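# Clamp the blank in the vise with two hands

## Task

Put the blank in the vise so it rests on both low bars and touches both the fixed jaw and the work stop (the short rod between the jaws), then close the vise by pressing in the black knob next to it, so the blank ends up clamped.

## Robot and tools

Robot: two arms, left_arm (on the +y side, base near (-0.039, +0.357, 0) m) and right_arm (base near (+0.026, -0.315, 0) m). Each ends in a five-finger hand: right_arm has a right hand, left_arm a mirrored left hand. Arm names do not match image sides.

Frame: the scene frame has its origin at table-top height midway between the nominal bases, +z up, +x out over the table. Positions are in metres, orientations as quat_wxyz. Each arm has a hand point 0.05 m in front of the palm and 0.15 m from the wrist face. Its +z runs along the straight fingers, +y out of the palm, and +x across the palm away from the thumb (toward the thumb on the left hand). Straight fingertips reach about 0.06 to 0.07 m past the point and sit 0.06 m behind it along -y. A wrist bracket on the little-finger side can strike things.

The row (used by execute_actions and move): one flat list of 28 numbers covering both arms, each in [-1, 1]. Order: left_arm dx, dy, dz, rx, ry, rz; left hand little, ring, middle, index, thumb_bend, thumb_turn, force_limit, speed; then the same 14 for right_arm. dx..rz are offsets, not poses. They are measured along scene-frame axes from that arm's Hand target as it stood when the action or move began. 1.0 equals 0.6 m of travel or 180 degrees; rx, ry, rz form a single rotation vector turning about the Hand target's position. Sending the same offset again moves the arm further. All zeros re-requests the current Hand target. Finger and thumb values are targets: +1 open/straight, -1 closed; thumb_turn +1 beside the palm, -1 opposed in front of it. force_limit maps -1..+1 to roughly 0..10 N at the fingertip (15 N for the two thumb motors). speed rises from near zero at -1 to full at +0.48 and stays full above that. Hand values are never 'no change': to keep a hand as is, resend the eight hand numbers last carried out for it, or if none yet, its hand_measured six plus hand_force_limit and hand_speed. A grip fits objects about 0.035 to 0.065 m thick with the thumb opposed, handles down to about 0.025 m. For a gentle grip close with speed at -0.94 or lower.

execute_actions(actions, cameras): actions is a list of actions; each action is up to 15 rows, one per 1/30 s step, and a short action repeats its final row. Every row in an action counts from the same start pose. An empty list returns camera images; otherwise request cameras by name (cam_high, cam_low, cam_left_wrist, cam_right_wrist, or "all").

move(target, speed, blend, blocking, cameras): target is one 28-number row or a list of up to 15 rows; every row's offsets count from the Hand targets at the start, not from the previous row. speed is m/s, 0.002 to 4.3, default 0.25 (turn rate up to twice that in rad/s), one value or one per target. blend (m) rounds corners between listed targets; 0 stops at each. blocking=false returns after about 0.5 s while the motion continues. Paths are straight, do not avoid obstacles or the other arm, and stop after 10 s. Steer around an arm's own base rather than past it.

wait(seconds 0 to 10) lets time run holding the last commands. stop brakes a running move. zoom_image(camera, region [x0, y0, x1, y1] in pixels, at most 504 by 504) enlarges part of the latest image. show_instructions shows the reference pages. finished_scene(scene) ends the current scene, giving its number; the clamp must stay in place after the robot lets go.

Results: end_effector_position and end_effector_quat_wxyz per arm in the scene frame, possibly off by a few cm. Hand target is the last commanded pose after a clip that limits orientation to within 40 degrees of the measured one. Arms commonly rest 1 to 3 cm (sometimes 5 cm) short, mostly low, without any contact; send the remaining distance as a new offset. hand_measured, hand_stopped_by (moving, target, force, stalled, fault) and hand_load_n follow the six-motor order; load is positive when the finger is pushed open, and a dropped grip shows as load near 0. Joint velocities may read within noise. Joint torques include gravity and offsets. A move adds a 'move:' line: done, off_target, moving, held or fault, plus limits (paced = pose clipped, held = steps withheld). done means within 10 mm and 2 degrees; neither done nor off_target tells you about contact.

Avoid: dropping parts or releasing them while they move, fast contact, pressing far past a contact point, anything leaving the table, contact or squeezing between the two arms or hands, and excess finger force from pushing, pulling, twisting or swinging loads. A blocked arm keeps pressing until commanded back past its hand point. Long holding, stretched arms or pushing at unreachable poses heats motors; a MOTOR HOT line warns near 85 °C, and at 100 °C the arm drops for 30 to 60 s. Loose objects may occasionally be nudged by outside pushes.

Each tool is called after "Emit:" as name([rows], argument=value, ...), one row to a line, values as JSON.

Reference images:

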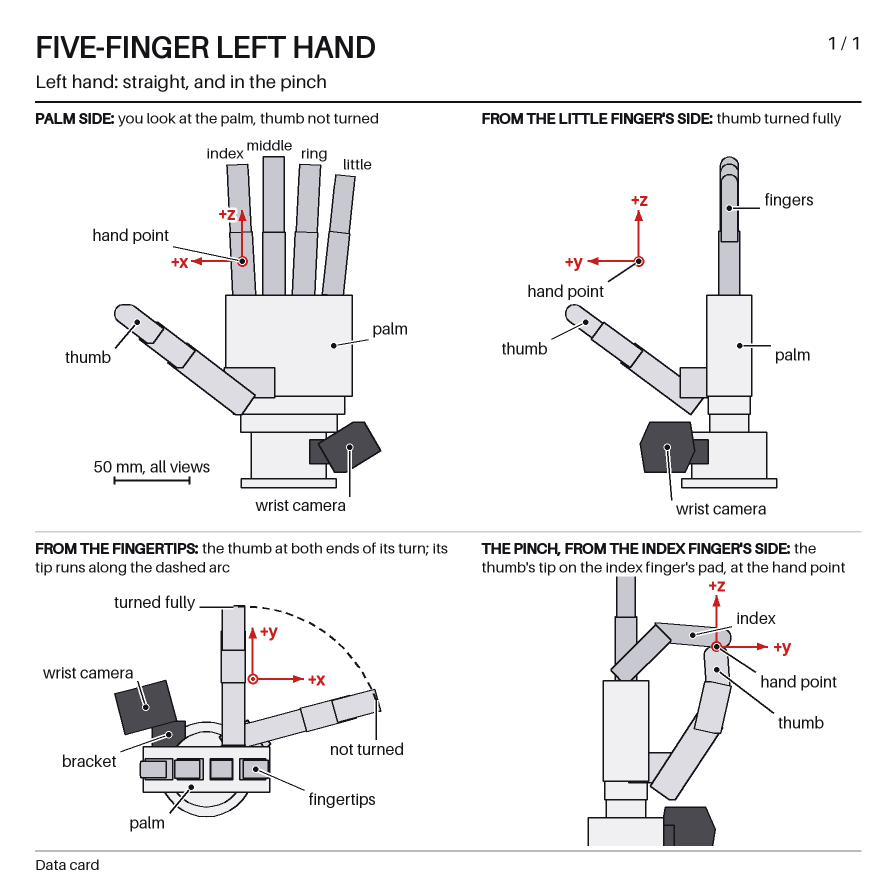

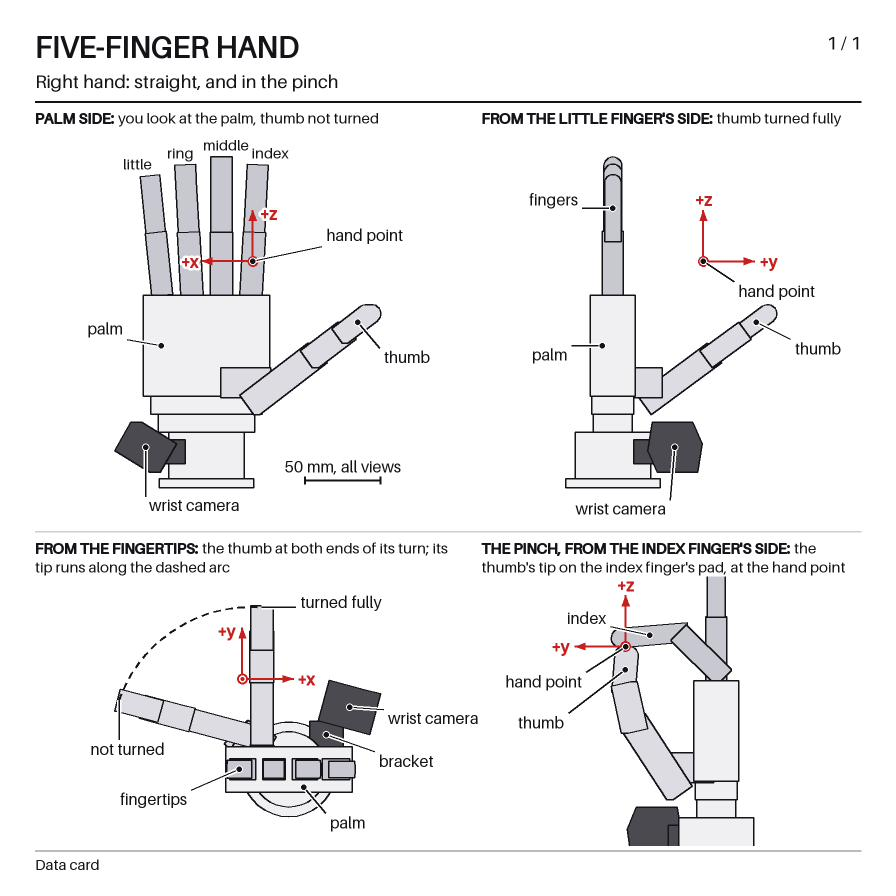

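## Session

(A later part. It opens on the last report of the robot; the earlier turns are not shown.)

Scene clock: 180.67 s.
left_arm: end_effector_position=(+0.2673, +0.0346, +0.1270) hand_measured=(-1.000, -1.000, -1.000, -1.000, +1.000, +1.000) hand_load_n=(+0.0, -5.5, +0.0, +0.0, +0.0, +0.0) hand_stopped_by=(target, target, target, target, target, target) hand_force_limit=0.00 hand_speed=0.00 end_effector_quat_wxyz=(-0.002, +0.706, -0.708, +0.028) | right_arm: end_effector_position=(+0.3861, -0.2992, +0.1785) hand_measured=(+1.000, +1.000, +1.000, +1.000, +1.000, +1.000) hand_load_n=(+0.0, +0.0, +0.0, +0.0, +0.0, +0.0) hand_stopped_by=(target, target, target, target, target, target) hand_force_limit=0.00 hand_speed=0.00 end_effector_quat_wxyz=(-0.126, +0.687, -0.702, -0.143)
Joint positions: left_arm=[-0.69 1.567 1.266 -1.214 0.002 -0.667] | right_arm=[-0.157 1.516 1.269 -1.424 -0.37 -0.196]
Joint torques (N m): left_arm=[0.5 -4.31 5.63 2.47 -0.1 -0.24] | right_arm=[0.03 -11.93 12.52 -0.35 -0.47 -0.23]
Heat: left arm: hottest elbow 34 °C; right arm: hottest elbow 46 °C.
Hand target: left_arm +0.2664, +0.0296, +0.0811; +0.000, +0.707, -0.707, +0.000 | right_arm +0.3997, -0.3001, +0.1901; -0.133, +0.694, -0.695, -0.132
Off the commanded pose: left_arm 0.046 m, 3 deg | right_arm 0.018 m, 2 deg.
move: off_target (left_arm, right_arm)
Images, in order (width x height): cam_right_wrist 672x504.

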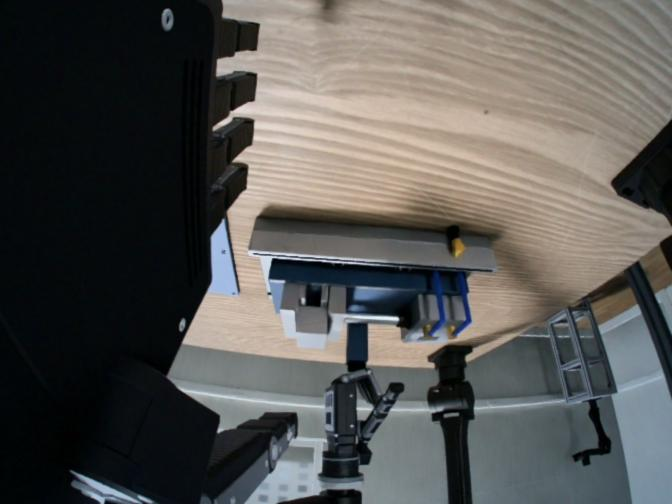

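Emit:
move([
  [0,0,0.15,0,0,0,-1,-1,-1,-1,1,1,0,0,0,0,0,0,0,0,1,1,1,1,1,1,0,0],
  [0,0.1,0.2,0,0,0,-1,-1,-1,-1,1,1,0,0,0,0,0,0,0,0,1,1,1,1,1,1,0,0],
], speed=0.12, blend=[0.02,0], cameras=["cam_right_wrist"])

Emit:
zoom_image(camera="cam_right_wrist", region=[280, 250, 450, 420])

Scene clock: 186.23 s.
left_arm: end_effector_position=(+0.2647, +0.0893, +0.1965) hand_measured=(-1.000, -1.000, -1.000, -1.000, +1.000, +1.000) hand_load_n=(+0.5, +0.0, +0.0, +0.0, +0.0, +0.0) hand_stopped_by=(target, target, target, target, target, target) hand_force_limit=0.00 hand_speed=0.00 end_effector_quat_wxyz=(+0.001, +0.710, -0.704, -0.002) | right_arm: end_effector_position=(+0.3861, -0.2992, +0.1785) hand_measured=(+1.000, +1.000, +1.000, +1.000, +1.000, +1.000) hand_load_n=(+0.0, +0.0, +0.0, +0.0, +0.0, +0.0) hand_stopped_by=(target, target, target, target, target, target) hand_force_limit=0.00 hand_speed=0.00 end_effector_quat_wxyz=(-0.126, +0.687, -0.702, -0.143)
Joint positions: left_arm=[-0.595 1.481 1.352 -1.446 0 -0.584] | right_arm=[-0.157 1.516 1.269 -1.424 -0.37 -0.196]
Joint torques (N m): left_arm=[1.44 -8.41 9.39 -0.34 -0.03 -0.03] | right_arm=[-0.03 -11.93 12.51 -0.35 -0.47 -0.23]
Heat: left arm: hottest elbow 34 °C; right arm: hottest elbow 48 °C.
Hand target: left_arm +0.2664, +0.0897, +0.2011; +0.000, +0.707, -0.707, +0.000 | right_arm +0.3997, -0.3001, +0.1901; -0.133, +0.694, -0.695, -0.132
Off the commanded pose: left_arm 0.005 m, 1 deg | right_arm 0.018 m, 2 deg.
move: off_target (right_arm)
Images, in order (width x height): cam_right_wrist 672x504.

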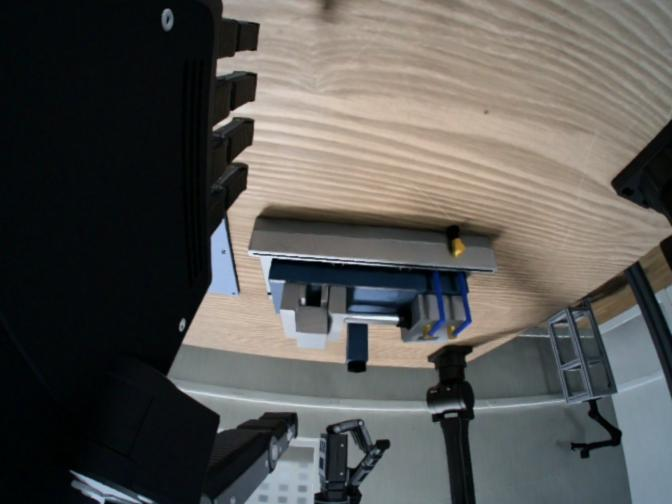

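Scaled by 2.965 from the camera's 672x504 image, which has a finer 960x720 frame.

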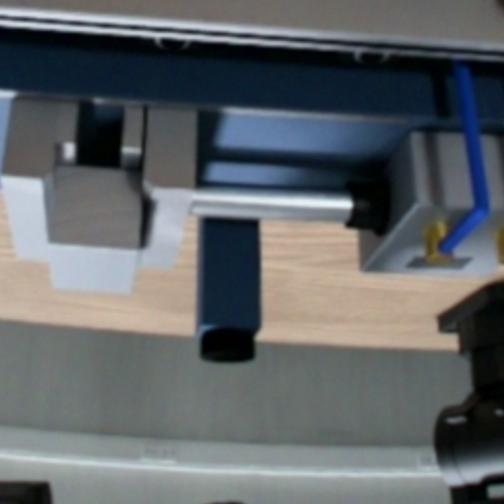

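Emit:
finished_scene(scene=2)

The scene is finished: the task was done.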